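# Flip the gripper housing and return it to its tray

## Task

Flip the loose gripper housing so it is upside down and set it back in its tray. Its two halves must stay joined, and no more than about a fingernail's width of it may stick out past the tray's open side. The tray is free to move, so it must end up resting on all four feet on the raised bench top, with no foot hanging more than halfway off an edge. Release the housing and move the hands away at the end.

## Robot and tools

Robot: two arms. left_arm stands on the +y side with a left hand; right_arm stands on the -y side with a right hand, which is the left hand's mirror image. Base positions in the scene frame: left_arm (-0.018, +0.330, +0.047) m, right_arm (-0.028, -0.268, +0.001) m, both facing almost straight along +x.

Scene frame: the origin is at table-top height, halfway between the two nominal bases. +z is up, +x points out over the table, +y points toward left_arm. Image left and right do not match arm names. A camera stand is fixed behind the arms. Loose objects may get an occasional small push from outside.

Hand point axes, right hand: +z runs along the straightened fingers toward the tips, +x runs across the palm away from the thumb, +y points out of the back of the hand, with the palm face at y = -0.062 m. On the left hand, +x points toward the thumb instead. Straight fingertips reach about 0.12 m past the hand point. A rigid mast near the wrist (x +0.05 to +0.10, z -0.16 to -0.11) can strike objects. Fingertips have rubber caps; the rest of the hand is hard plastic.

execute_actions(actions, cameras). actions is a list of actions, run one after another. Each action lasts 0.5 s and is a table of up to 15 rows, one per 1/30 s control step. If there are fewer rows, the last row is held for the remaining steps. Every row has 48 numbers, each in [-1, 1], and always covers both arms, in this order:
- left arm: dx, dy, dz, rx, ry, rz
- 16 left-hand hinge goals
- left current_limit, left speed
- right arm: dx, dy, dz, rx, ry, rz
- 16 right-hand hinge goals
- right current_limit, right speed

Arm numbers are offsets, not poses. They are measured from that arm's Hand target at the start of the action, along the Hand target's own axes. Rows within one action are not added together: each row states the full offset from the action's starting point. The next action starts from the new target, so sending the same offset again moves the arm further. Scale: 1.0 equals 0.6 m of travel or 180 degrees of turn. rx, ry, rz together form a single rotation vector. The commanded orientation is clipped to within 40 degrees of the measured one at each step. The arm may stop short of the target. A zero action asks for the target again; if the hand still rests short, send the remaining distance as an offset. Arms sag, especially under load, so aim a little high. A very small move may not start at all. To stop pushing against something, set the target back past where the hand actually is.

Hand numbers are absolute goals. Each one is scaled linearly between that hinge's two stops. Order: index_mcp, index_abd, index_pip, index_dip, middle_mcp, middle_abd, middle_pip, middle_dip, ring_mcp, ring_abd, ring_pip, ring_dip, thumb_cmc, thumb_axl, thumb_mcp, thumb_ipl. Values that leave a hinge straight: _mcp +0.75, _abd 0.00, _pip +0.58, _dip +0.70, thumb_cmc +0.71, thumb_axl +0.68, thumb_mcp +0.23, thumb_ipl +0.17. Moving toward -1 curls the fingers toward the palm and swings the thumb around in front of it. A 0 is a real goal, not a hold. To leave a hand unchanged, repeat its hand_goal, hand_current_limit and hand_speed.

current_limit sets the cap for all motors, scaled from 0 mA at -1 to 550 mA at +1, with a floor of 11 mA. speed sets the goal rate to (speed+1)/2 of 8.5 rad/s. The starting values are +0.4 and -0.6, and the last values sent remain in force. A finger presses only while its goal lies past the object's surface.

cameras: a list of names, ["all"] or []. If omitted, images come back only when actions is empty. Available cameras: cam_high (672x504, fixed overhead), cam_left_wrist and cam_right_wrist (616x616 fisheye, mounted on the hands). Calibration is supplied, but it is only approximate.

zoom_image(camera, region): gives an enlarged crop of that camera's most recent image. region is [x0, y0, x1, y1] in pixels, with the origin at the top left, at most 504 by 504.

finished_scene(scene): scene may be 1 or left out. This ends the scene for good, so call it only once the housing is flipped and in the tray, the hands have let go, and they have moved away.

Results: end_effector_position (m) and end_effector_quat_wxyz for each hand point, in the scene frame; these can be a few cm off. Hand target is the commanded pose after clipping, and the next offsets count from it. Joint velocities may read "within noise". Step readings list some intermediate positions. Joint torques include the arm's own weight. Per motor, in the hinge order above:
- hand_goal
- hand_measured
- hand_current_ma (positive means pushing toward -1)
- hand_state: moving, goal, blocked or overload

A MOTOR HOT line appears as motors heat up.

Avoid:
- dropping the housing or letting go of it while it moves;
- hitting anything hard;
- knocking or dragging the tray off the bench;
- letting anything fall off the table;
- pressing the two arms or hands together, including one hand gripping the other's fingers;
- holding a finger at 495 mA or more for 5 s, which shuts that motor down for 10 s;
- long holds with an arm stretched out, or pushes against unreachable poses, which overheat the arm and make it drop at 100 °C.

When an arm stops, hand commands sent during the stop are lost.

Each tool is called after "Emit:" by a JSON object that holds its "op" and its "data", one argument or row to a line.

## Session

Emit:
{"op": "execute_actions", "data": {
  "actions": []
}}

Scene clock: 0.00 s.
left_arm: end_effector_position=(+0.8615, +0.5843, +0.1819) hand_goal=(+0.754, +0.000, +0.576, +0.696, +0.754, +0.000, +0.576, +0.696, +0.754, +0.000, +0.576, +0.696, +0.714, +0.678, +0.226, +0.168) hand_measured=(+0.754, +0.000, +0.576, +0.696, +0.754, +0.000, +0.576, +0.696, +0.754, +0.000, +0.576, +0.696, +0.714, +0.678, +0.226, +0.168) hand_current_ma=(+0, +0, +0, +0, +0, +0, +0, +0, +0, +0, +0, +0, +0, +0, +0, +0) hand_state=(goal, goal, goal, goal, goal, goal, goal, goal, goal, goal, goal, goal, goal, goal, goal, goal) hand_current_limit=0.40 hand_speed=-0.60 end_effector_quat_wxyz=(+0.580, -0.146, +0.801, +0.012) | right_arm: end_effector_position=(+0.0506, +0.0386, +0.3577) hand_goal=(+0.754, +0.000, +0.576, +0.696, +0.754, +0.000, +0.576, +0.696, +0.754, +0.000, +0.576, +0.696, +0.714, +0.678, +0.226, +0.168) hand_measured=(+0.754, +0.000, +0.576, +0.696, +0.754, +0.000, +0.576, +0.696, +0.754, +0.000, +0.576, +0.696, +0.714, +0.678, +0.226, +0.168) hand_current_ma=(+0, +0, +0, +0, +0, +0, +0, +0, +0, +0, +0, +0, +0, +0, +0, +0) hand_state=(goal, goal, goal, goal, goal, goal, goal, goal, goal, goal, goal, goal, goal, goal, goal, goal) hand_current_limit=0.40 hand_speed=-0.60 end_effector_quat_wxyz=(-0.146, +0.365, +0.905, +0.165)
Joint positions: left_arm=[0.181 2.307 2.001 -0.027 -0.008 -1.733] | right_arm=[1.399 0.794 1.129 -1.506 -0.201 0.667]
Joint velocities: within noise
Joint torques (N m): no reading
Heat: left arm: hottest wrist yaw 27 °C; right arm: hottest shoulder 35 °C.
Hand target: left_arm +0.8685, +0.5857, +0.2012; +0.595, -0.144, +0.791, +0.013 | right_arm +0.0510, +0.0415, +0.3716; -0.150, +0.362, +0.902, +0.179

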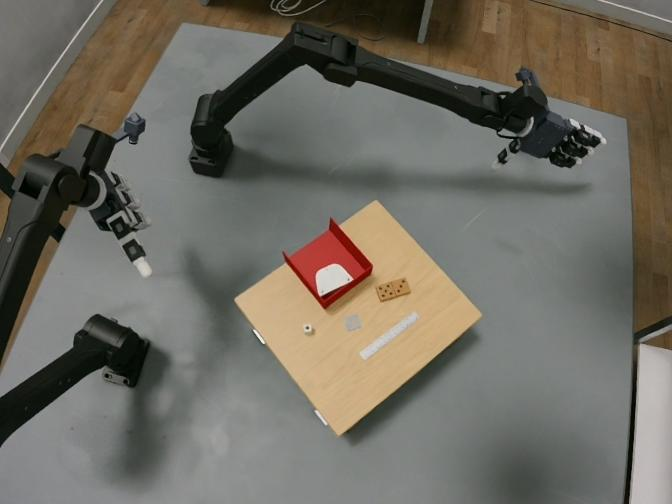

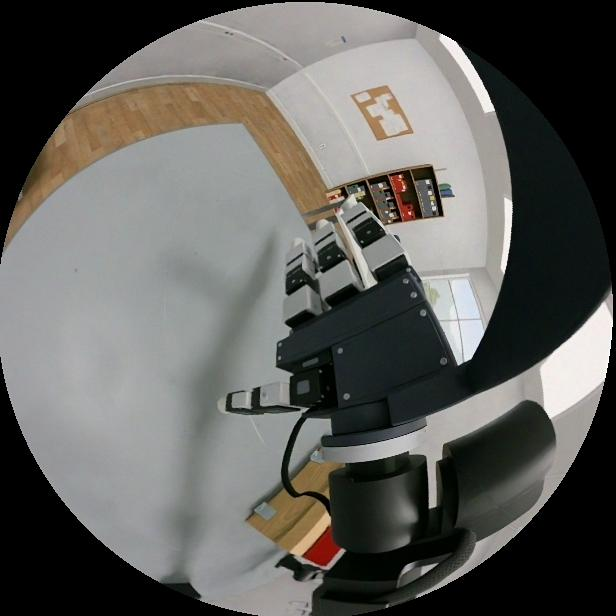

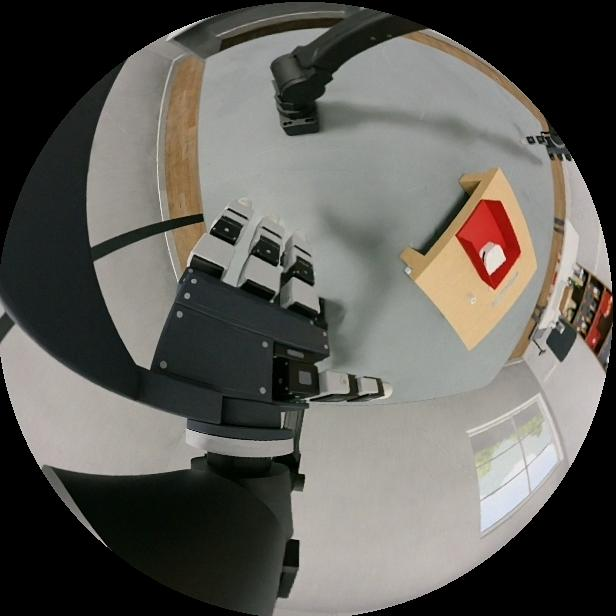

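Emit:
{"op": "zoom_image", "data": {
  "camera": "cam_high",
  "region": [220, 190, 490, 440]
}}

Emit:
{"op": "zoom_image", "data": {
  "camera": "cam_high",
  "region": [275, 210, 385, 310]
}}

Emit:
{"op": "zoom_image", "data": {
  "camera": "cam_right_wrist",
  "region": [390, 160, 570, 360]
}}

Scaled by 1.867 from the camera's 672x504 image, which has a finer 960x720 frame.

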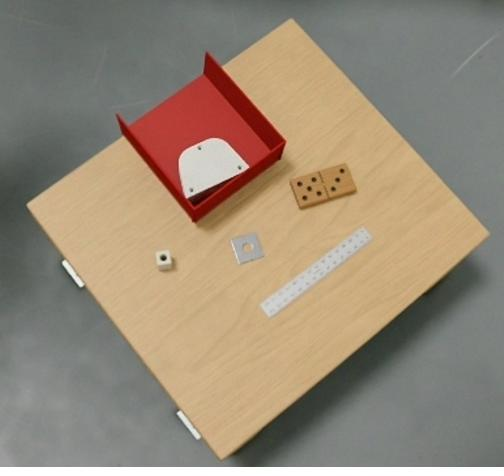

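Scaled by 4.582 from the camera's 672x504 image, which has a finer 960x720 frame.

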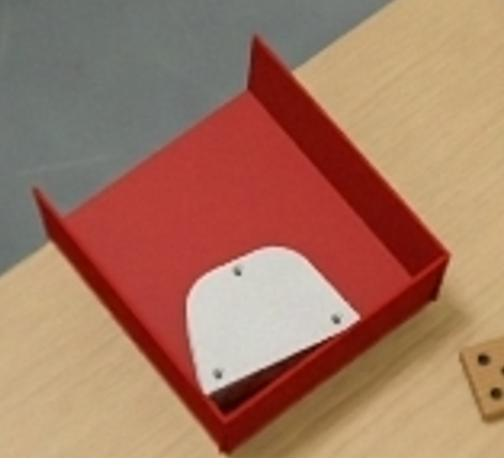

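Scaled by 2.520 from the camera's 616x616 image, which has a finer 880x880 frame.

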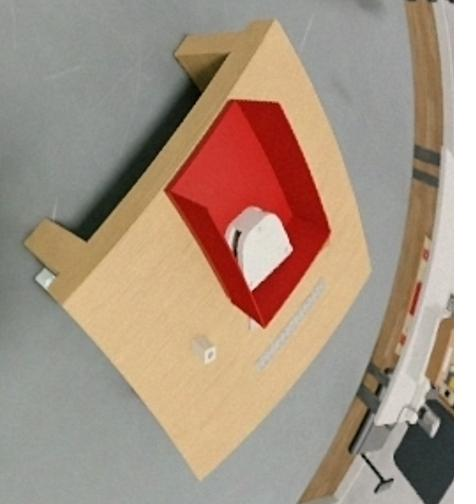

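Emit:
{"op": "zoom_image", "data": {
  "camera": "cam_right_wrist",
  "region": [460, 210, 520, 270]
}}

Emit:
{"op": "zoom_image", "data": {
  "camera": "cam_high",
  "region": [300, 250, 370, 310]
}}

Scaled by 8.400 from the camera's 616x616 image, which has a finer 880x880 frame.

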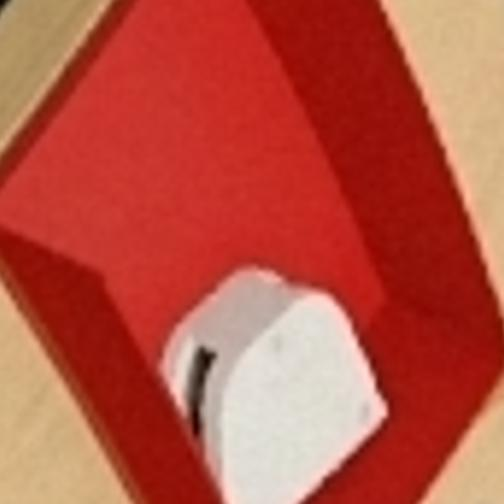

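Scaled by 7.200 from the camera's 672x504 image, which has a finer 960x720 frame.

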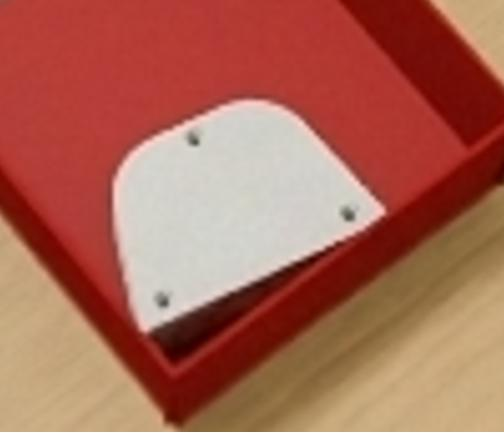

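Emit:
{"op": "execute_actions", "data": {
  "actions": [
    [[0.0209,-0.0456,-0.0862,0.023,0.0032,0.0116,0.754,0,0.576,0.696,0.754,0,0.576,0.696,0.754,0,0.576,0.696,0.714,0.678,0.226,0.168,0.4,-0.6,0,0,0,0,0,0,0.754,0,0.576,0.696,0.754,0,0.576,0.696,0.754,0,0.576,0.696,0.714,0.678,0.226,0.168,0.4,-0.6]],
    [[0.0209,-0.0456,-0.0862,0.023,0.0032,0.0116,0.754,0,0.576,0.696,0.754,0,0.576,0.696,0.754,0,0.576,0.696,0.714,0.678,0.226,0.168,0.4,-0.6,0,0,0,0,0,0,0.754,0,0.576,0.696,0.754,0,0.576,0.696,0.754,0,0.576,0.696,0.714,0.678,0.226,0.168,0.4,-0.6]]
  ],
  "cameras": []
}}

Scene clock: 476.57 s.
left_arm: end_effector_position=(+0.7726, +0.5138, +0.1964) hand_goal=(+0.754, +0.000, +0.576, +0.696, +0.754, +0.000, +0.576, +0.696, +0.754, +0.000, +0.576, +0.696, +0.714, +0.678, +0.226, +0.168) hand_measured=(+0.752, +0.002, +0.576, +0.696, +0.754, +0.002, +0.576, +0.696, +0.754, +0.002, +0.576, +0.696, +0.714, +0.678, +0.226, +0.168) hand_current_ma=(-3, +5, +2, +0, -3, +5, +2, +0, -3, +5, +2, +0, +1, -2, -4, -1) hand_state=(goal, goal, goal, goal, goal, goal, goal, goal, goal, goal, goal, goal, goal, goal, goal, goal) hand_current_limit=0.40 hand_speed=-0.60 end_effector_quat_wxyz=(+0.580, -0.083, +0.810, -0.028) | right_arm: end_effector_position=(+0.0506, +0.0386, +0.3577) hand_goal=(+0.754, +0.000, +0.576, +0.696, +0.754, +0.000, +0.576, +0.696, +0.754, +0.000, +0.576, +0.696, +0.714, +0.678, +0.226, +0.168) hand_measured=(+0.754, +0.000, +0.576, +0.696, +0.754, +0.000, +0.576, +0.696, +0.754, +0.000, +0.576, +0.696, +0.714, +0.678, +0.224, +0.168) hand_current_ma=(-2, +0, +1, +0, -2, +0, +1, +0, -2, +0, +1, +0, +0, -2, -5, -1) hand_state=(goal, goal, goal, goal, goal, goal, goal, goal, goal, goal, goal, goal, goal, goal, goal, goal) hand_current_limit=0.40 hand_speed=-0.60 end_effector_quat_wxyz=(-0.146, +0.365, +0.905, +0.165)
Joint positions: left_arm=[0.136 2.007 1.514 0.16 0.088 -1.691] | right_arm=[1.399 0.794 1.129 -1.506 -0.201 0.667]
Joint torques (N m): left_arm=[-1.08 -22.83 9.59 3.08 0.07 0.27] | right_arm=[-0.56 -1.9 11.23 1.14 -0.16 0.04]
Heat: left arm: hottest shoulder 58 °C; right arm: hottest elbow 49 °C.
Hand target: left_arm +0.7756, +0.5117, +0.2157; +0.595, -0.072, +0.800, -0.024 | right_arm +0.0510, +0.0415, +0.3716; -0.150, +0.362, +0.902, +0.179
Off the commanded pose: left_arm 0.019 m, 2 deg | right_arm 0.014 m, 2 deg.
Step readings (end_effector_position of left_arm | right_arm):
0: (+0.8615, +0.5843, +0.1819) | (+0.0506, +0.0386, +0.3577)
1: (+0.8614, +0.5841, +0.1814) | (+0.0506, +0.0386, +0.3577)
2: (+0.8599, +0.5825, +0.1796) | (+0.0506, +0.0386, +0.3577)
4: (+0.8498, +0.5747, +0.1750) | (+0.0506, +0.0386, +0.3577)
8: (+0.8253, +0.5628, +0.1670) | (+0.0506, +0.0386, +0.3577)
15: (+0.8202, +0.5529, +0.1824) | (+0.0506, +0.0386, +0.3577)
16: (+0.8202, +0.5507, +0.1836) | (+0.0506, +0.0386, +0.3577)
17: (+0.8180, +0.5474, +0.1851) | (+0.0506, +0.0386, +0.3577)
19: (+0.8054, +0.5379, +0.1842) | (+0.0506, +0.0386, +0.3577)
23: (+0.7790, +0.5236, +0.1833) | (+0.0506, +0.0386, +0.3577)
30: (+0.7741, +0.5145, +0.1972) | (+0.0506, +0.0386, +0.3577)
No camera images: "cameras" was empty.

Emit:
{"op": "execute_actions", "data": {
  "actions": [
    [[0.0187,-0.059,-0.0782,0.023,0.0032,0.0116,0.754,0,0.576,0.696,0.754,0,0.576,0.696,0.754,0,0.576,0.696,0.714,0.678,0.226,0.168,0.4,-0.6,0,0,0,0,0,0,0.754,0,0.576,0.696,0.754,0,0.576,0.696,0.754,0,0.576,0.696,0.714,0.678,0.226,0.168,0.4,-0.6]],
    [[0.0187,-0.059,-0.0782,0.023,0.0032,0.0116,0.754,0,0.576,0.696,0.754,0,0.576,0.696,0.754,0,0.576,0.696,0.714,0.678,0.226,0.168,0.4,-0.6,0,0,0,0,0,0,0.754,0,0.576,0.696,0.754,0,0.576,0.696,0.754,0,0.576,0.696,0.714,0.678,0.226,0.168,0.4,-0.6]],
    [[0.0154,-0.0708,-0.0684,0.023,0.0032,0.0116,0.754,0,0.576,0.696,0.754,0,0.576,0.696,0.754,0,0.576,0.696,0.714,0.678,0.226,0.168,0.4,-0.6,0,0,0,0,0,0,0.754,0,0.576,0.696,0.754,0,0.576,0.696,0.754,0,0.576,0.696,0.714,0.678,0.226,0.168,0.4,-0.6]],
    [[0.0154,-0.0708,-0.0684,0.023,0.0032,0.0116,0.754,0,0.576,0.696,0.754,0,0.576,0.696,0.754,0,0.576,0.696,0.714,0.678,0.226,0.168,0.4,-0.6,0,0,0,0,0,0,0.754,0,0.576,0.696,0.754,0,0.576,0.696,0.754,0,0.576,0.696,0.714,0.678,0.226,0.168,0.4,-0.6]],
    [[0.0111,-0.0809,-0.0572,0.023,0.0032,0.0116,0.754,0,0.576,0.696,0.754,0,0.576,0.696,0.754,0,0.576,0.696,0.714,0.678,0.226,0.168,0.4,-0.6,0,0,0,0,0,0,0.754,0,0.576,0.696,0.754,0,0.576,0.696,0.754,0,0.576,0.696,0.714,0.678,0.226,0.168,0.4,-0.6]],
    [[0.0111,-0.0809,-0.0572,0.023,0.0032,0.0116,0.754,0,0.576,0.696,0.754,0,0.576,0.696,0.754,0,0.576,0.696,0.714,0.678,0.226,0.168,0.4,-0.6,0,0,0,0,0,0,0.754,0,0.576,0.696,0.754,0,0.576,0.696,0.754,0,0.576,0.696,0.714,0.678,0.226,0.168,0.4,-0.6]],
    [[0.006,-0.0889,-0.0448,0.023,0.0032,0.0116,0.754,0,0.576,0.696,0.754,0,0.576,0.696,0.754,0,0.576,0.696,0.714,0.678,0.226,0.168,0.4,-0.6,0,0,0,0,0,0,0.754,0,0.576,0.696,0.754,0,0.576,0.696,0.754,0,0.576,0.696,0.714,0.678,0.226,0.168,0.4,-0.6]],
    [[0.006,-0.0889,-0.0448,0.023,0.0032,0.0116,0.754,0,0.576,0.696,0.754,0,0.576,0.696,0.754,0,0.576,0.696,0.714,0.678,0.226,0.168,0.4,-0.6,0,0,0,0,0,0,0.754,0,0.576,0.696,0.754,0,0.576,0.696,0.754,0,0.576,0.696,0.714,0.678,0.226,0.168,0.4,-0.6]],
    [[0,-0.0946,-0.0315,0.023,0.0032,0.0116,0.754,0,0.576,0.696,0.754,0,0.576,0.696,0.754,0,0.576,0.696,0.714,0.678,0.226,0.168,0.4,-0.6,0,0,0,0,0,0,0.754,0,0.576,0.696,0.754,0,0.576,0.696,0.754,0,0.576,0.696,0.714,0.678,0.226,0.168,0.4,-0.6]],
    [[0,-0.0946,-0.0315,0.023,0.0032,0.0116,0.754,0,0.576,0.696,0.754,0,0.576,0.696,0.754,0,0.576,0.696,0.714,0.678,0.226,0.168,0.4,-0.6,0,0,0,0,0,0,0.754,0,0.576,0.696,0.754,0,0.576,0.696,0.754,0,0.576,0.696,0.714,0.678,0.226,0.168,0.4,-0.6]]
  ],
  "cameras": ["all"]
}}

Scene clock: 499.10 s.
left_arm: end_effector_position=(+0.3176, +0.1487, +0.2944) hand_goal=(+0.754, +0.000, +0.576, +0.696, +0.754, +0.000, +0.576, +0.696, +0.754, +0.000, +0.576, +0.696, +0.714, +0.678, +0.226, +0.168) hand_measured=(+0.714, -0.006, +0.552, +0.684, +0.754, +0.002, +0.576, +0.696, +0.754, +0.002, +0.576, +0.696, +0.714, +0.678, +0.226, +0.168) hand_current_ma=(-181, -17, -92, -43, -1, +6, +2, +0, -1, +5, +2, +0, -1, -2, -4, -1) hand_state=(blocked, goal, blocked, goal, goal, goal, goal, goal, goal, goal, goal, goal, goal, goal, goal, goal) hand_current_limit=0.40 hand_speed=-0.60 end_effector_quat_wxyz=(+0.548, +0.284, +0.764, -0.189) | right_arm: end_effector_position=(+0.0506, +0.0386, +0.3577) hand_goal=(+0.754, +0.000, +0.576, +0.696, +0.754, +0.000, +0.576, +0.696, +0.754, +0.000, +0.576, +0.696, +0.714, +0.678, +0.226, +0.168) hand_measured=(+0.754, +0.000, +0.576, +0.696, +0.754, +0.000, +0.576, +0.696, +0.754, +0.000, +0.576, +0.696, +0.714, +0.678, +0.224, +0.168) hand_current_ma=(-2, +0, +1, +0, -2, +0, +1, +0, -2, +0, +1, +0, +0, -2, -5, -1) hand_state=(goal, goal, goal, goal, goal, goal, goal, goal, goal, goal, goal, goal, goal, goal, goal, goal) hand_current_limit=0.40 hand_speed=-0.60 end_effector_quat_wxyz=(-0.146, +0.365, +0.905, +0.165)
Joint positions: left_arm=[-0.753 0.69 0.492 -0.138 -0.05 -1.564] | right_arm=[1.399 0.794 1.129 -1.506 -0.201 0.667]
Joint torques (N m): left_arm=[-1.85 -2.61 10.18 1.76 0.35 -0.21] | right_arm=[-0.56 -1.9 11.19 1.13 -0.16 0.06]
Heat: left arm: hottest shoulder 54 °C; right arm: hottest elbow 49 °C.
Hand target: left_arm +0.3116, +0.1420, +0.2880; +0.536, +0.286, +0.768, -0.202 | right_arm +0.0510, +0.0415, +0.3716; -0.150, +0.362, +0.902, +0.179
Off the commanded pose: left_arm 0.011 m, 2 deg | right_arm 0.014 m, 2 deg.
Step readings (end_effector_position of left_arm | right_arm):
0: (+0.7726, +0.5138, +0.1964) | (+0.0506, +0.0386, +0.3577)
1: (+0.7720, +0.5134, +0.1954) | (+0.0506, +0.0386, +0.3577)
2: (+0.7704, +0.5111, +0.1948) | (+0.0506, +0.0386, +0.3577)
4: (+0.7576, +0.5032, +0.1912) | (+0.0506, +0.0386, +0.3577)
8: (+0.7317, +0.4891, +0.1867) | (+0.0506, +0.0386, +0.3577)
15: (+0.7296, +0.4738, +0.2055) | (+0.0506, +0.0386, +0.3577)
16: (+0.7293, +0.4725, +0.2064) | (+0.0506, +0.0386, +0.3577)
17: (+0.7274, +0.4701, +0.2075) | (+0.0506, +0.0386, +0.3577)
19: (+0.7142, +0.4622, +0.2060) | (+0.0506, +0.0386, +0.3577)
23: (+0.6856, +0.4511, +0.2018) | (+0.0506, +0.0386, +0.3577)
30: (+0.6815, +0.4401, +0.2141) | (+0.0506, +0.0386, +0.3577)
31: (+0.6812, +0.4389, +0.2144) | (+0.0506, +0.0386, +0.3577)
32: (+0.6794, +0.4365, +0.2147) | (+0.0506, +0.0386, +0.3577)
34: (+0.6668, +0.4300, +0.2124) | (+0.0506, +0.0386, +0.3577)
38: (+0.6408, +0.4137, +0.2100) | (+0.0506, +0.0386, +0.3577)
45: (+0.6369, +0.3984, +0.2241) | (+0.0506, +0.0386, +0.3577)
46: (+0.6365, +0.3981, +0.2247) | (+0.0506, +0.0386, +0.3577)
47: (+0.6343, +0.3968, +0.2244) | (+0.0506, +0.0386, +0.3577)
49: (+0.6217, +0.3920, +0.2218) | (+0.0506, +0.0386, +0.3577)
53: (+0.5947, +0.3776, +0.2201) | (+0.0506, +0.0386, +0.3577)
60: (+0.5898, +0.3641, +0.2352) | (+0.0506, +0.0386, +0.3577)
61: (+0.5893, +0.3640, +0.2355) | (+0.0506, +0.0386, +0.3577)
62: (+0.5876, +0.3620, +0.2351) | (+0.0506, +0.0386, +0.3577)
64: (+0.5765, +0.3574, +0.2331) | (+0.0506, +0.0386, +0.3577)
68: (+0.5523, +0.3387, +0.2332) | (+0.0506, +0.0386, +0.3577)
75: (+0.5464, +0.3241, +0.2475) | (+0.0506, +0.0386, +0.3577)
76: (+0.5459, +0.3242, +0.2474) | (+0.0506, +0.0386, +0.3577)
77: (+0.5439, +0.3229, +0.2464) | (+0.0506, +0.0386, +0.3577)
79: (+0.5326, +0.3188, +0.2438) | (+0.0506, +0.0386, +0.3577)
83: (+0.5064, +0.3019, +0.2427) | (+0.0506, +0.0386, +0.3577)
90: (+0.4983, +0.2899, +0.2552) | (+0.0506, +0.0386, +0.3577)
91: (+0.4978, +0.2901, +0.2548) | (+0.0506, +0.0386, +0.3577)
92: (+0.4959, +0.2880, +0.2539) | (+0.0506, +0.0386, +0.3577)
94: (+0.4861, +0.2831, +0.2515) | (+0.0506, +0.0386, +0.3577)
98: (+0.4621, +0.2618, +0.2525) | (+0.0506, +0.0386, +0.3577)
105: (+0.4534, +0.2516, +0.2633) | (+0.0506, +0.0386, +0.3577)
106: (+0.4529, +0.2517, +0.2628) | (+0.0506, +0.0386, +0.3577)
107: (+0.4509, +0.2500, +0.2617) | (+0.0506, +0.0386, +0.3577)
109: (+0.4408, +0.2455, +0.2592) | (+0.0506, +0.0386, +0.3577)
113: (+0.4160, +0.2253, +0.2614) | (+0.0506, +0.0386, +0.3577)
120: (+0.4061, +0.2174, +0.2715) | (+0.0506, +0.0386, +0.3577)
121: (+0.4057, +0.2177, +0.2710) | (+0.0506, +0.0386, +0.3577)
122: (+0.4037, +0.2164, +0.2698) | (+0.0506, +0.0386, +0.3577)
124: (+0.3947, +0.2104, +0.2684) | (+0.0506, +0.0386, +0.3577)
128: (+0.3734, +0.1896, +0.2754) | (+0.0506, +0.0386, +0.3577)
135: (+0.3634, +0.1819, +0.2834) | (+0.0506, +0.0386, +0.3577)
136: (+0.3630, +0.1825, +0.2829) | (+0.0506, +0.0386, +0.3577)
137: (+0.3613, +0.1826, +0.2822) | (+0.0506, +0.0386, +0.3577)
139: (+0.3521, +0.1766, +0.2820) | (+0.0506, +0.0386, +0.3577)
143: (+0.3296, +0.1546, +0.2913) | (+0.0506, +0.0386, +0.3577)
150: (+0.3182, +0.1479, +0.2958) | (+0.0506, +0.0386, +0.3577)
camera_calibration:
cam_left_wrist: T_world_to_cam=[[-0.280219, -0.645575, 0.71043, -0.0615677], [-0.959675, 0.205656, -0.191649, 0.278618], [-0.0223804, -0.735485, -0.677171, 0.438519], [0, 0, 0, 1]] pos_world=[0.259944, 0.225478, 0.394088]

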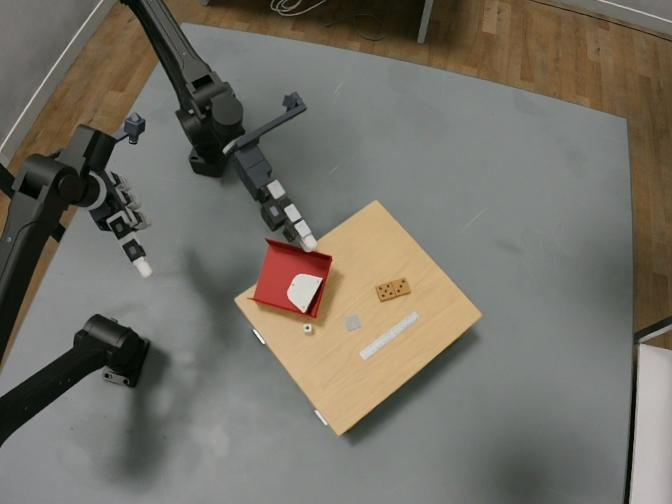

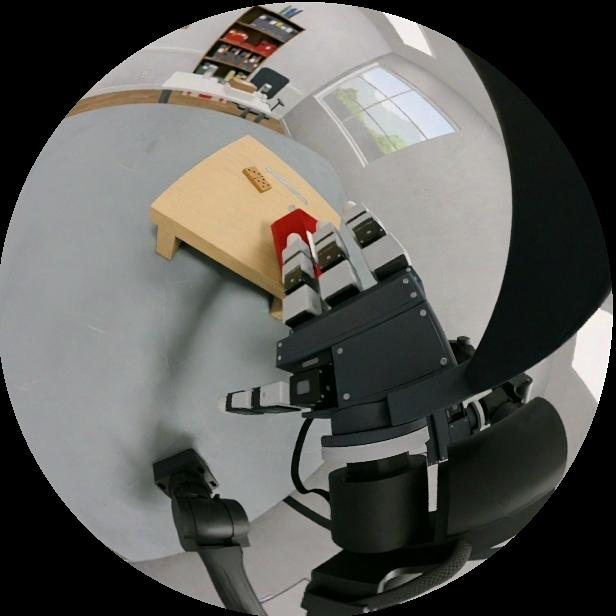

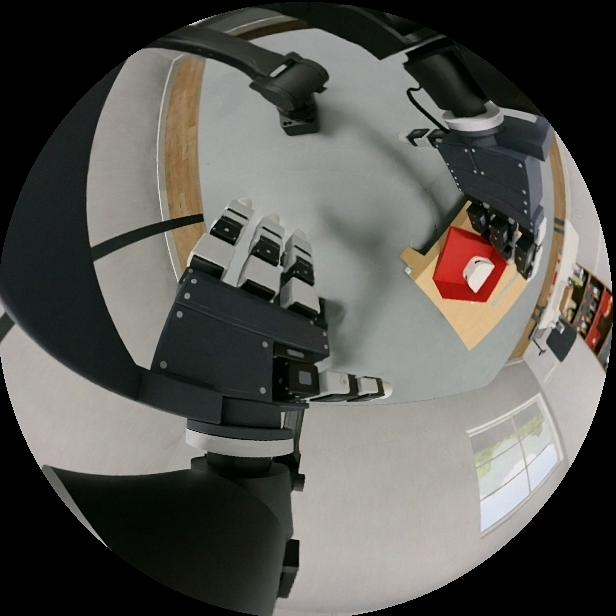

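Emit:
{"op": "execute_actions", "data": {
  "actions": [
    [[-0.06,0,-0.025,0,0,0,0.754,0,0.576,0.696,0.754,0,0.576,0.696,0.754,0,0.576,0.696,0.714,0.678,0.226,0.168,0.4,-0.6,0,0,0,0,0,0,0.754,0,0.576,0.696,0.754,0,0.576,0.696,0.754,0,0.576,0.696,0.714,0.678,0.226,0.168,0.4,-0.6]],
    [[-0.06,0,-0.05,0,0,0,0.754,0,0.576,0.696,0.754,0,0.576,0.696,0.754,0,0.576,0.696,0.714,0.678,0.226,0.168,0.4,-0.6,0,0,0,0,0,0,0.754,0,0.576,0.696,0.754,0,0.576,0.696,0.754,0,0.576,0.696,0.714,0.678,0.226,0.168,0.4,-0.6]]
  ],
  "cameras": ["all"]
}}

Emit:
{"op": "zoom_image", "data": {
  "camera": "cam_high",
  "region": [225, 190, 385, 340]
}}

Emit:
{"op": "zoom_image", "data": {
  "camera": "cam_left_wrist",
  "region": [200, 160, 400, 360]
}}

Emit:
{"op": "zoom_image", "data": {
  "camera": "cam_right_wrist",
  "region": [400, 190, 540, 330]
}}

Scene clock: 508.00 s.
left_arm: end_effector_position=(+0.2963, +0.1595, +0.3453) hand_goal=(+0.754, +0.000, +0.576, +0.696, +0.754, +0.000, +0.576, +0.696, +0.754, +0.000, +0.576, +0.696, +0.714, +0.678, +0.226, +0.168) hand_measured=(+0.750, +0.006, +0.572, +0.694, +0.754, +0.002, +0.576, +0.696, +0.754, +0.002, +0.576, +0.696, +0.714, +0.678, +0.226, +0.168) hand_current_ma=(-11, +18, -10, -10, -1, +6, +2, +0, -1, +5, +2, +0, -1, -2, -4, -1) hand_state=(goal, goal, goal, goal, goal, goal, goal, goal, goal, goal, goal, goal, goal, goal, goal, goal) hand_current_limit=0.40 hand_speed=-0.60 end_effector_quat_wxyz=(+0.525, +0.294, +0.776, -0.191) | right_arm: end_effector_position=(+0.0506, +0.0386, +0.3577) hand_goal=(+0.754, +0.000, +0.576, +0.696, +0.754, +0.000, +0.576, +0.696, +0.754, +0.000, +0.576, +0.696, +0.714, +0.678, +0.226, +0.168) hand_measured=(+0.754, +0.000, +0.576, +0.696, +0.754, +0.000, +0.576, +0.696, +0.754, +0.000, +0.576, +0.696, +0.714, +0.678, +0.224, +0.168) hand_current_ma=(-2, +0, +1, +0, -2, +0, +1, +0, -2, +0, +1, +0, +0, -2, -5, -1) hand_state=(goal, goal, goal, goal, goal, goal, goal, goal, goal, goal, goal, goal, goal, goal, goal, goal) hand_current_limit=0.40 hand_speed=-0.60 end_effector_quat_wxyz=(-0.146, +0.365, +0.905, +0.165)
Joint positions: left_arm=[-0.766 0.596 0.629 -0.42 -0.04 -1.573] | right_arm=[1.399 0.794 1.129 -1.506 -0.201 0.667]
Joint torques (N m): left_arm=[-1.85 -0.97 14.53 2.09 -0.21 -0.04] | right_arm=[-0.97 -1.9 11.18 1.11 -0.16 0.02]
Heat: left arm: hottest shoulder 51 °C; right arm: hottest elbow 49 °C.
Hand target: left_arm +0.2985, +0.1537, +0.3712; +0.537, +0.286, +0.768, -0.202 | right_arm +0.0510, +0.0415, +0.3716; -0.150, +0.362, +0.902, +0.179
Off the commanded pose: left_arm 0.027 m, 2 deg | right_arm 0.014 m, 2 deg.
Step readings (end_effector_position of left_arm | right_arm):
0: (+0.3176, +0.1488, +0.2944) | (+0.0506, +0.0386, +0.3577)
1: (+0.3175, +0.1489, +0.2940) | (+0.0506, +0.0386, +0.3577)
2: (+0.3165, +0.1498, +0.2921) | (+0.0506, +0.0386, +0.3577)
4: (+0.3133, +0.1525, +0.2880) | (+0.0506, +0.0386, +0.3577)
8: (+0.3071, +0.1551, +0.2812) | (+0.0506, +0.0386, +0.3577)
15: (+0.3065, +0.1540, +0.2888) | (+0.0506, +0.0386, +0.3577)
16: (+0.3064, +0.1538, +0.2899) | (+0.0506, +0.0386, +0.3577)
17: (+0.3056, +0.1545, +0.2915) | (+0.0506, +0.0386, +0.3577)
19: (+0.3027, +0.1570, +0.2965) | (+0.0506, +0.0386, +0.3577)
23: (+0.2987, +0.1601, +0.3228) | (+0.0506, +0.0386, +0.3577)
30: (+0.2974, +0.1595, +0.3472) | (+0.0506, +0.0386, +0.3577)
camera_calibration:
cam_left_wrist: T_world_to_cam=[[-0.260396, -0.658224, 0.706353, -0.0991552], [-0.96316, 0.228019, -0.142585, 0.246169], [-0.067209, -0.71746, -0.69335, 0.4964], [0, 0, 0, 1]] pos_world=[0.244643, 0.234749, 0.449318]

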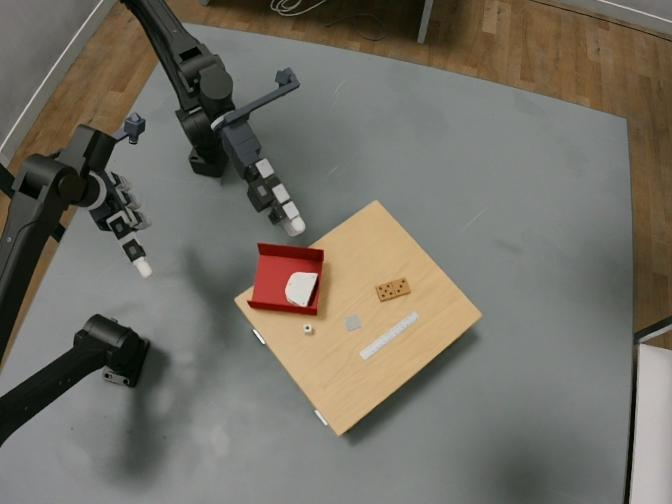

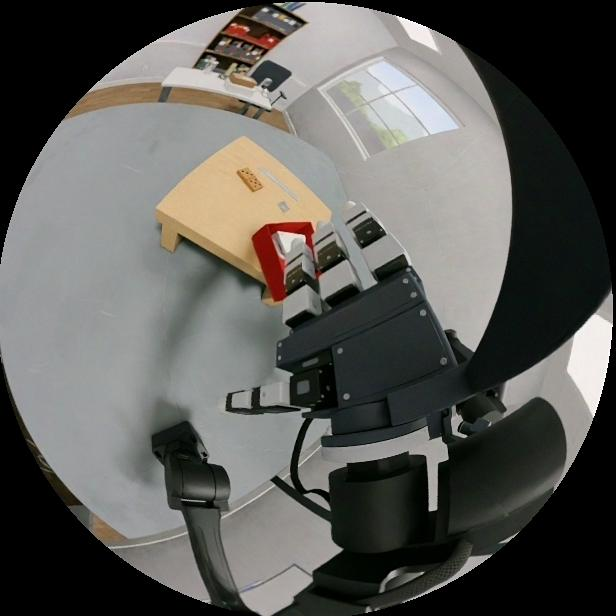

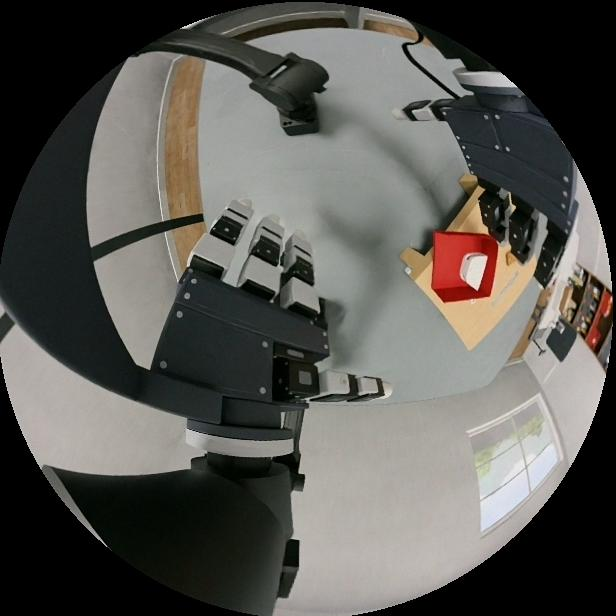

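Scaled by 3.150 from the camera's 672x504 image, which has a finer 960x720 frame.

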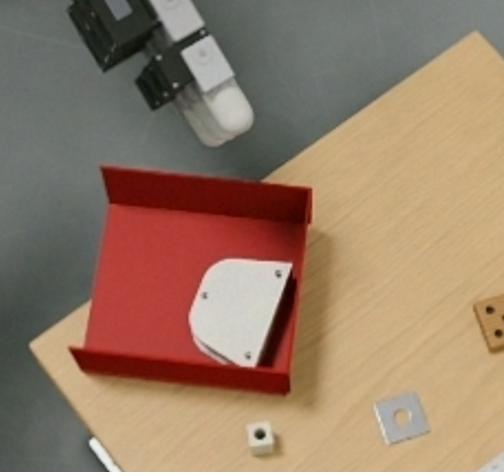

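Scaled by 2.520 from the camera's 616x616 image, which has a finer 880x880 frame.

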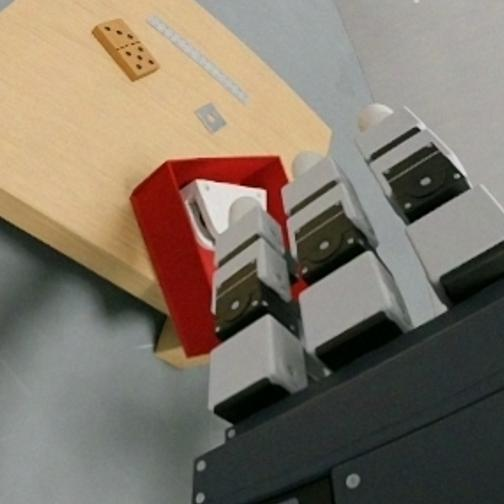

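Scaled by 3.600 from the camera's 616x616 image, which has a finer 880x880 frame.

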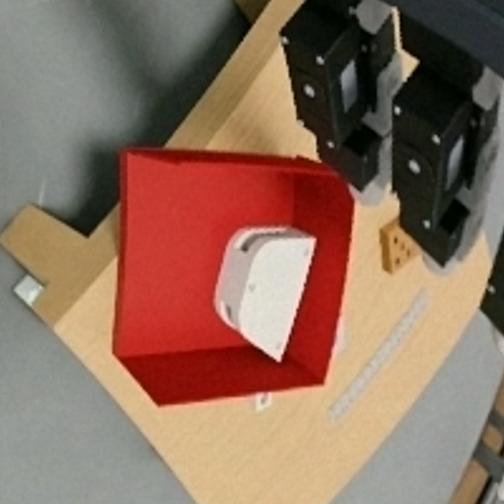

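Emit:
{"op": "zoom_image", "data": {
  "camera": "cam_left_wrist",
  "region": [245, 210, 325, 290]
}}

Emit:
{"op": "zoom_image", "data": {
  "camera": "cam_right_wrist",
  "region": [425, 220, 505, 300]
}}

Emit:
{"op": "zoom_image", "data": {
  "camera": "cam_high",
  "region": [245, 235, 335, 325]
}}

Scaled by 6.300 from the camera's 616x616 image, which has a finer 880x880 frame.

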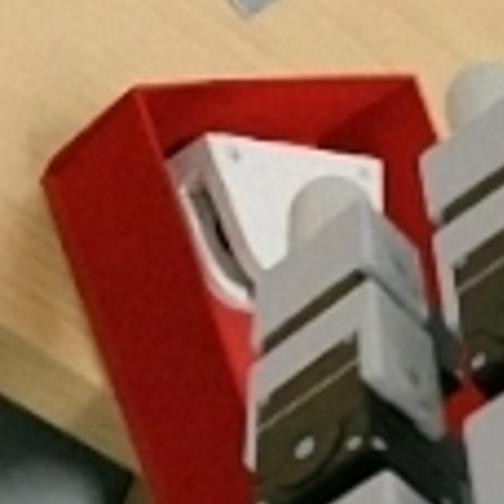

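Scaled by 6.300 from the camera's 616x616 image, which has a finer 880x880 frame.

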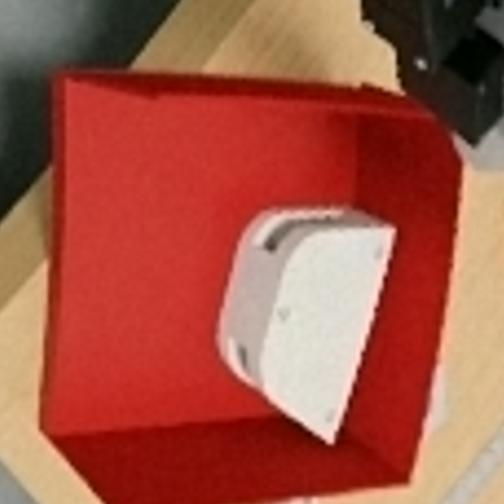

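Scaled by 5.600 from the camera's 672x504 image, which has a finer 960x720 frame.

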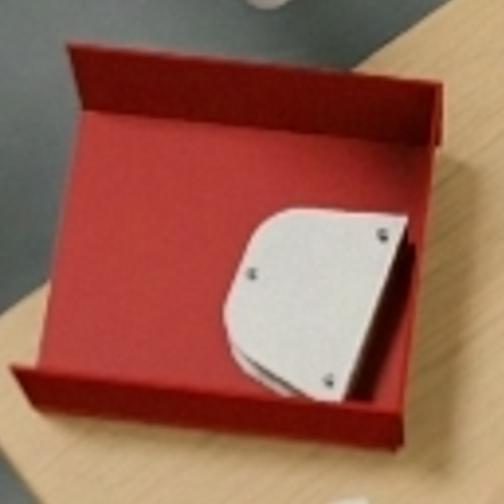

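Emit:
{"op": "execute_actions", "data": {
  "actions": [
    [[0.0425,-0.0785,-0.007,0,0,0,0.754,0,0.576,0.696,-0.479,0,-0.88,-0.75,-0.479,0,-0.88,-0.75,0.714,0.678,0.226,0.168,0.4,-0.6,0,0,0,0,0,0,0.754,0,0.576,0.696,0.754,0,0.576,0.696,0.754,0,0.576,0.696,0.714,0.678,0.226,0.168,0.4,-0.6]],
    [[0.0425,-0.0785,-0.007,0,0,0,0.754,0,0.576,0.696,-0.479,0,-0.88,-0.75,-0.479,0,-0.88,-0.75,0.714,0.678,0.226,0.168,0.4,-0.6,0,0,0,0,0,0,0.754,0,0.576,0.696,0.754,0,0.576,0.696,0.754,0,0.576,0.696,0.714,0.678,0.226,0.168,0.4,-0.6]]
  ],
  "cameras": ["all"]
}}

Emit:
{"op": "zoom_image", "data": {
  "camera": "cam_left_wrist",
  "region": [180, 160, 400, 380]
}}

Emit:
{"op": "zoom_image", "data": {
  "camera": "cam_high",
  "region": [190, 180, 350, 340]
}}

Scene clock: 690.40 s.
left_arm: end_effector_position=(+0.2537, +0.1325, +0.3362) hand_goal=(+0.754, +0.000, +0.576, +0.696, -0.478, +0.000, -0.880, -0.750, -0.478, +0.000, -0.880, -0.750, +0.714, +0.678, +0.226, +0.168) hand_measured=(+0.754, +0.006, +0.574, +0.694, -0.384, +0.002, -0.620, -0.510, -0.380, +0.002, -0.626, -0.510, +0.714, +0.678, +0.226, +0.168) hand_current_ma=(+3, +18, -4, -9, +385, +6, +385, +385, +385, +5, +385, +385, +2, -2, -4, -1) hand_state=(goal, goal, goal, goal, blocked, goal, blocked, blocked, blocked, goal, blocked, blocked, goal, goal, goal, goal) hand_current_limit=0.40 hand_speed=-0.60 end_effector_quat_wxyz=(+0.536, +0.283, +0.775, -0.177) | right_arm: end_effector_position=(+0.0506, +0.0386, +0.3577) hand_goal=(+0.754, +0.000, +0.576, +0.696, +0.754, +0.000, +0.576, +0.696, +0.754, +0.000, +0.576, +0.696, +0.714, +0.678, +0.226, +0.168) hand_measured=(+0.754, +0.000, +0.576, +0.696, +0.754, +0.000, +0.576, +0.696, +0.754, +0.000, +0.576, +0.696, +0.714, +0.678, +0.224, +0.168) hand_current_ma=(-2, +0, +1, +0, -2, +0, +1, +0, -2, +0, +1, +0, +0, -2, -5, -1) hand_state=(goal, goal, goal, goal, goal, goal, goal, goal, goal, goal, goal, goal, goal, goal, goal, goal) hand_current_limit=0.40 hand_speed=-0.60 end_effector_quat_wxyz=(-0.146, +0.365, +0.905, +0.165)
Joint positions: left_arm=[-1.055 0.589 0.595 -0.403 -0.348 -1.681] | right_arm=[1.399 0.794 1.129 -1.506 -0.201 0.667]
Joint torques (N m): left_arm=[-0.56 -0.79 11.43 1.92 -0.16 0.37] | right_arm=[-0.91 -1.73 11.23 1.17 -0.14 0.04]
Heat: left arm: hottest elbow 66 °C; right arm: hottest elbow 50 °C.
Hand target: left_arm +0.2551, +0.1320, +0.3444; +0.540, +0.285, +0.772, -0.177 (last step not sent: back at the drive's target) | right_arm +0.0510, +0.0415, +0.3716; -0.150, +0.362, +0.902, +0.179
Off the commanded pose: left_arm 0.050 m, 3 deg | right_arm 0.014 m, 2 deg.
Step readings (end_effector_position of left_arm | right_arm):
0: (+0.2963, +0.1596, +0.3453) | (+0.0506, +0.0386, +0.3577)
1: (+0.2963, +0.1601, +0.3454) | (+0.0506, +0.0386, +0.3577)
2: (+0.2953, +0.1613, +0.3461) | (+0.0506, +0.0386, +0.3577)
4: (+0.2887, +0.1563, +0.3478) | (+0.0506, +0.0386, +0.3577)
8: (+0.2671, +0.1323, +0.3487) | (+0.0506, +0.0386, +0.3577)
15: (+0.2596, +0.1296, +0.3451) | (+0.0506, +0.0386, +0.3577)
16: (+0.2594, +0.1302, +0.3449) | (+0.0506, +0.0386, +0.3577)
17: (+0.2582, +0.1320, +0.3452) | (+0.0506, +0.0386, +0.3577)
19: (+0.2507, +0.1285, +0.3429) | (+0.0506, +0.0386, +0.3577) HELD (not all sent) left_arm
23: (+0.2427, +0.1183, +0.3363) | (+0.0506, +0.0386, +0.3577) HELD (not all sent) left_arm
30: (+0.2537, +0.1326, +0.3362) | (+0.0506, +0.0386, +0.3577) HELD (not all sent) left_arm
HELD (not all sent) left_arm: steps 19 to 30.
pose unreachable (left arm): on one or more control steps of this call, first in action 1 (counted from 0), this arm could not follow its commanded pose, so it was not sent that pose on those steps. It may still have moved: this result reports where it is.
cause: moving toward the commanded pose would bring a part of the arm too close to another arm (a part of this arm just beyond joint 4 (wrist pitch) and a part of the right arm just beyond its joint 6 (wrist roll), 42 mm apart when this arm was first held).
camera_calibration:
cam_left_wrist: T_world_to_cam=[[-0.252553, -0.670039, 0.698043, -0.119265], [-0.967225, 0.194448, -0.163296, 0.222511], [-0.0263182, -0.716406, -0.697187, 0.458629], [0, 0, 0, 1]] pos_world=[0.197168, 0.205386, 0.439337]

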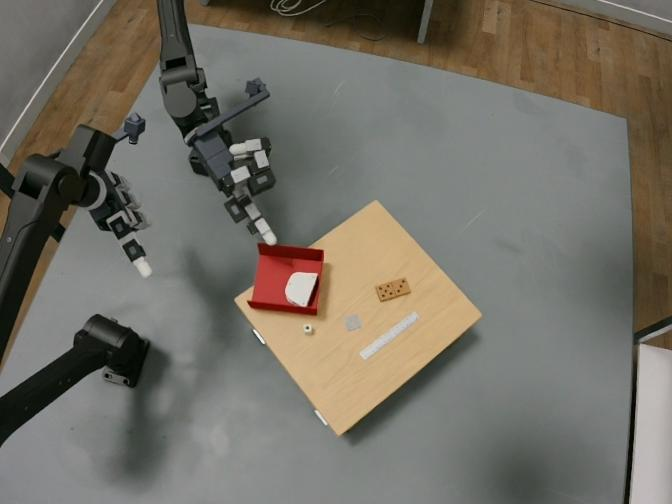

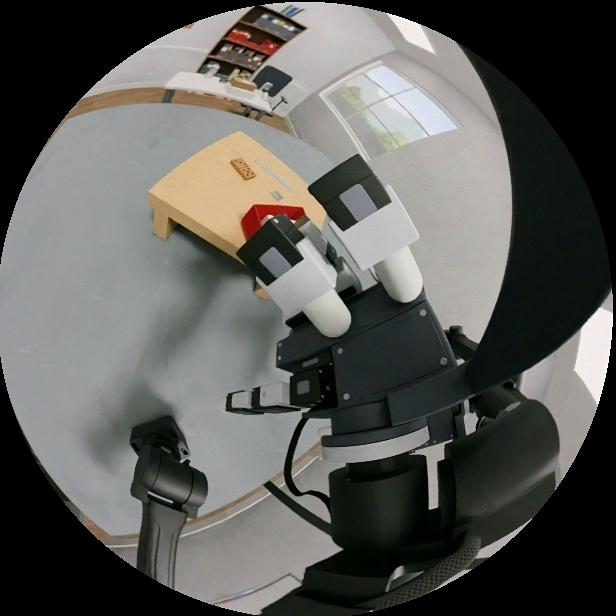

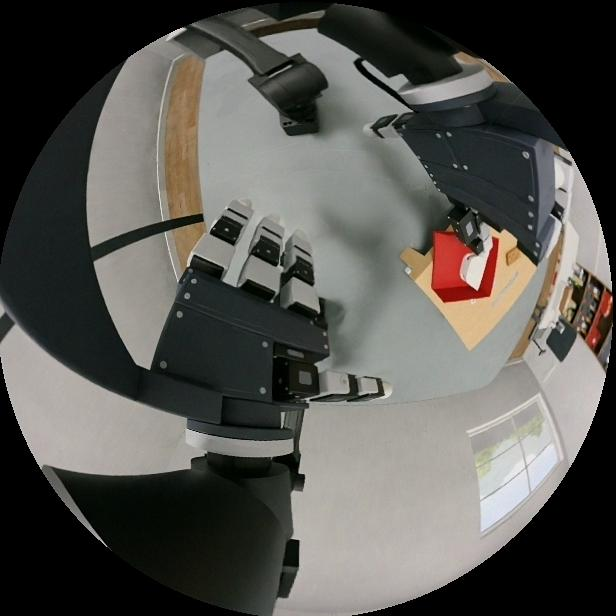

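Scaled by 2.291 from the camera's 616x616 image, which has a finer 880x880 frame.

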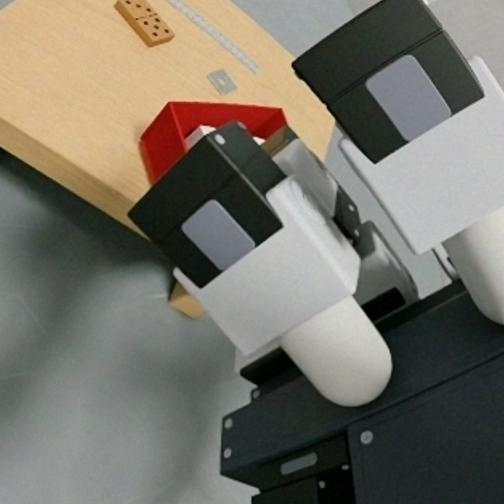

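Scaled by 3.150 from the camera's 672x504 image, which has a finer 960x720 frame.

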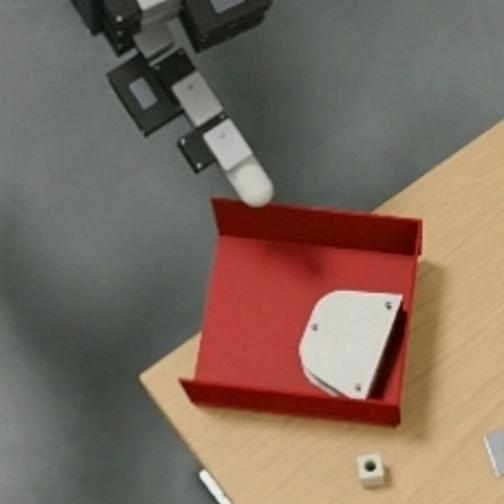

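Emit:
{"op": "execute_actions", "data": {
  "actions": [
    [[-0.0425,0.0785,0.007,0,0,0,0.754,0,0.576,0.696,-0.35,0,-0.6,-0.5,-0.35,0,-0.6,-0.5,0.714,0.678,0.226,0.168,0.4,-0.6,0.0334,0.0179,-0.0741,0,0,0,0.754,0,0.576,0.696,0.754,0,0.576,0.696,0.754,0,0.576,0.696,0.714,0.678,0.226,0.168,0.4,-0.6]],
    [[0,0,0,0,0,0,0.754,0,0.576,0.696,-0.35,0,-0.6,-0.5,-0.35,0,-0.6,-0.5,0.714,0.678,0.226,0.168,0.4,-0.6,0.0334,0.0179,-0.0741,0,0,0,0.754,0,0.576,0.696,0.754,0,0.576,0.696,0.754,0,0.576,0.696,0.714,0.678,0.226,0.168,0.4,-0.6]],
    [[0,0,0,0,0,0,0.754,0,0.576,0.696,-0.35,0,-0.6,-0.5,-0.35,0,-0.6,-0.5,0.714,0.678,0.226,0.168,0.4,-0.6,-0.1192,0.0557,-0.0402,-0.0333,-0.0179,0.0741,0.754,0,0.576,0.696,0.754,0,0.576,0.696,0.754,0,0.576,0.696,0.714,0.678,0.226,0.168,0.4,-0.6]],
    [[0,0,0,0,0,0,0.754,0,0.576,0.696,-0.35,0,-0.6,-0.5,-0.35,0,-0.6,-0.5,0.714,0.678,0.226,0.168,0.4,-0.6,-0.1192,0.0557,-0.0402,-0.0333,-0.0179,0.0741,0.754,0,0.576,0.696,0.754,0,0.576,0.696,0.754,0,0.576,0.696,0.714,0.678,0.226,0.168,0.4,-0.6]],
    [[0,0,0,0,0,0,0.754,0,0.576,0.696,-0.35,0,-0.6,-0.5,-0.35,0,-0.6,-0.5,0.714,0.678,0.226,0.168,0.4,-0.6,-0.1192,0.0557,-0.0402,-0.0333,-0.0179,0.0741,0.754,0,0.576,0.696,0.754,0,0.576,0.696,0.754,0,0.576,0.696,0.714,0.678,0.226,0.168,0.4,-0.6]],
    [[0,0,0,0,0,0,0.754,0,0.576,0.696,-0.35,0,-0.6,-0.5,-0.35,0,-0.6,-0.5,0.714,0.678,0.226,0.168,0.4,-0.6,-0.1192,0.0557,-0.0402,-0.0333,-0.0179,0.0741,0.754,0,0.576,0.696,0.754,0,0.576,0.696,0.754,0,0.576,0.696,0.714,0.678,0.226,0.168,0.4,-0.6]]
  ],
  "cameras": ["all"]
}}

Scene clock: 727.83 s.
left_arm: end_effector_position=(+0.2871, +0.1628, +0.3341) hand_goal=(+0.754, +0.000, +0.576, +0.696, -0.350, +0.000, -0.600, -0.500, -0.350, +0.000, -0.600, -0.500, +0.714, +0.678, +0.226, +0.168) hand_measured=(+0.754, +0.006, +0.576, +0.694, -0.348, +0.002, -0.600, -0.498, -0.348, +0.002, -0.600, -0.498, +0.714, +0.678, +0.226, +0.168) hand_current_ma=(+1, +18, -3, -8, +9, +6, +3, +6, +10, +5, +1, +8, +3, -2, -4, -1) hand_state=(goal, goal, goal, goal, goal, goal, goal, goal, goal, goal, goal, goal, goal, goal, goal, goal) hand_current_limit=0.40 hand_speed=-0.60 end_effector_quat_wxyz=(+0.520, +0.287, +0.786, -0.173) | right_arm: end_effector_position=(+0.2744, -0.1791, +0.4525) hand_goal=(+0.754, +0.000, +0.576, +0.696, +0.754, +0.000, +0.576, +0.696, +0.754, +0.000, +0.576, +0.696, +0.714, +0.678, +0.226, +0.168) hand_measured=(+0.756, +0.000, +0.576, +0.696, +0.756, +0.000, +0.576, +0.696, +0.756, +0.000, +0.576, +0.696, +0.714, +0.678, +0.222, +0.168) hand_current_ma=(+4, +0, +1, +0, +4, +0, +1, +0, +4, +0, +1, +0, +1, -2, -11, -1) hand_state=(goal, goal, goal, goal, goal, goal, goal, goal, goal, goal, goal, goal, goal, goal, goal, goal) hand_current_limit=0.40 hand_speed=-0.60 end_effector_quat_wxyz=(-0.036, +0.768, +0.596, +0.233)
Joint positions: left_arm=[-0.817 0.586 0.608 -0.436 -0.123 -1.595] | right_arm=[0.384 0.872 1.419 -1.673 -0.179 0.708]
Joint torques (N m): left_arm=[-0.38 -0.79 15.04 2.11 -0.02 0.41] | right_arm=[-1.14 -1.2 12.18 0.85 -0.24 -0.07]
Heat: left arm: hottest elbow 61 °C; right arm: hottest elbow 52 °C.
Hand target: left_arm +0.2944, +0.1597, +0.3685; +0.540, +0.285, +0.772, -0.177 | right_arm +0.2770, -0.1796, +0.4718; -0.040, +0.764, +0.601, +0.230
Off the commanded pose: left_arm 0.035 m, 3 deg | right_arm 0.019 m, 1 deg.
joint sent to its limit (right arm) — joint 4 (wrist pitch), lower limit. The joint targets still meet the commanded pose.
Step readings (end_effector_position of left_arm | right_arm):
0: (+0.2537, +0.1325, +0.3362) | (+0.0506, +0.0386, +0.3577)
1: (+0.2536, +0.1318, +0.3359) | (+0.0506, +0.0386, +0.3577)
2: (+0.2548, +0.1306, +0.3344) | (+0.0504, +0.0377, +0.3584)
4: (+0.2606, +0.1341, +0.3312) | (+0.0501, +0.0350, +0.3634)
8: (+0.2793, +0.1594, +0.3274) | (+0.0504, +0.0367, +0.3902)
15: (+0.2858, +0.1633, +0.3309) | (+0.0503, +0.0361, +0.4046)
16: (+0.2861, +0.1631, +0.3316) | (+0.0503, +0.0361, +0.4040)
17: (+0.2863, +0.1629, +0.3325) | (+0.0504, +0.0357, +0.4047)
19: (+0.2867, +0.1628, +0.3337) | (+0.0510, +0.0360, +0.4120)
23: (+0.2869, +0.1627, +0.3340) | (+0.0519, +0.0403, +0.4410)
30: (+0.2870, +0.1628, +0.3341) | (+0.0517, +0.0385, +0.4545)
31: (+0.2870, +0.1628, +0.3341) | (+0.0522, +0.0383, +0.4541)
32: (+0.2871, +0.1628, +0.3341) | (+0.0562, +0.0370, +0.4541)
34: (+0.2871, +0.1628, +0.3341) | (+0.0733, +0.0310, +0.4538)
38: (+0.2871, +0.1628, +0.3341) | (+0.1121, +0.0142, +0.4537)
45: (+0.2871, +0.1628, +0.3341) | (+0.1243, +0.0083, +0.4527)
46: (+0.2871, +0.1628, +0.3341) | (+0.1249, +0.0080, +0.4527)
47: (+0.2871, +0.1628, +0.3341) | (+0.1286, +0.0059, +0.4527)
49: (+0.2871, +0.1628, +0.3341) | (+0.1456, -0.0050, +0.4527)
53: (+0.2871, +0.1628, +0.3341) | (+0.1799, -0.0315, +0.4528)
60: (+0.2871, +0.1628, +0.3341) | (+0.1898, -0.0403, +0.4525)
61: (+0.2871, +0.1628, +0.3341) | (+0.1905, -0.0409, +0.4525)
62: (+0.2871, +0.1628, +0.3341) | (+0.1935, -0.0439, +0.4524)
64: (+0.2871, +0.1628, +0.3341) | (+0.2072, -0.0587, +0.4526)
68: (+0.2871, +0.1628, +0.3341) | (+0.2335, -0.0930, +0.4528)
75: (+0.2871, +0.1628, +0.3341) | (+0.2409, -0.1040, +0.4524)
76: (+0.2871, +0.1628, +0.3341) | (+0.2413, -0.1047, +0.4524)
77: (+0.2871, +0.1628, +0.3341) | (+0.2434, -0.1084, +0.4523)
79: (+0.2871, +0.1628, +0.3341) | (+0.2529, -0.1262, +0.4525)
83: (+0.2871, +0.1628, +0.3341) | (+0.2694, -0.1660, +0.4526)
90: (+0.2871, +0.1628, +0.3341) | (+0.2738, -0.1787, +0.4523)
camera_calibration:
cam_left_wrist: T_world_to_cam=[[-0.231871, -0.685061, 0.6906, -0.0900685], [-0.971453, 0.199677, -0.128093, 0.237113], [-0.050145, -0.700586, -0.711804, 0.488912], [0, 0, 0, 1]] pos_world=[0.233976, 0.233476, 0.440583]
cam_right_wrist: T_world_to_cam=[[0.427467, -0.89541, -0.12455, -0.196728], [-0.783425, -0.435658, 0.443223, -0.127028], [-0.451128, -0.0918879, -0.887716, 0.630884], [0, 0, 0, 1]] pos_world=[0.269187, -0.173522, 0.591846]

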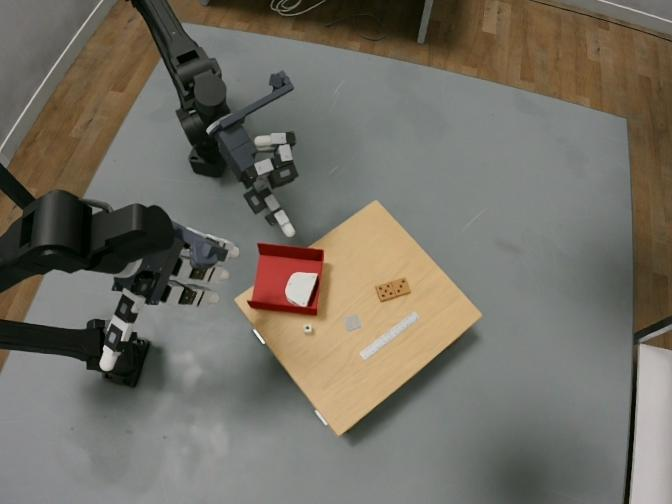

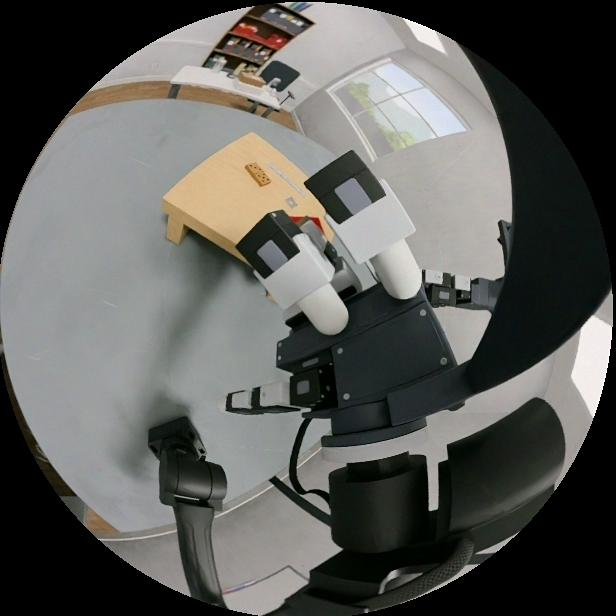

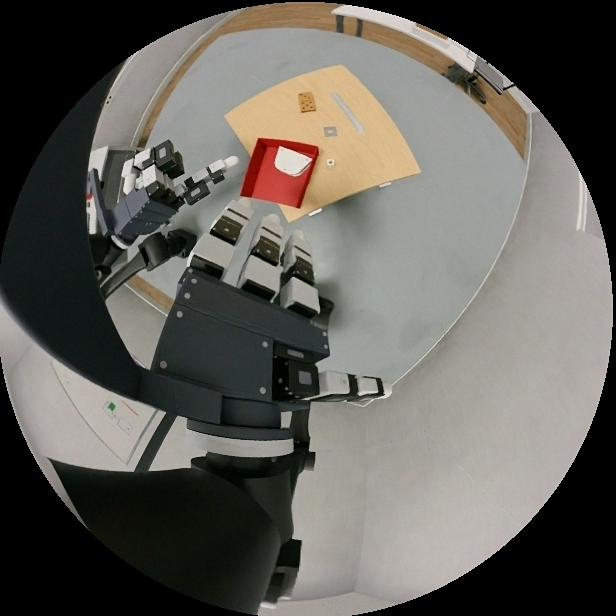

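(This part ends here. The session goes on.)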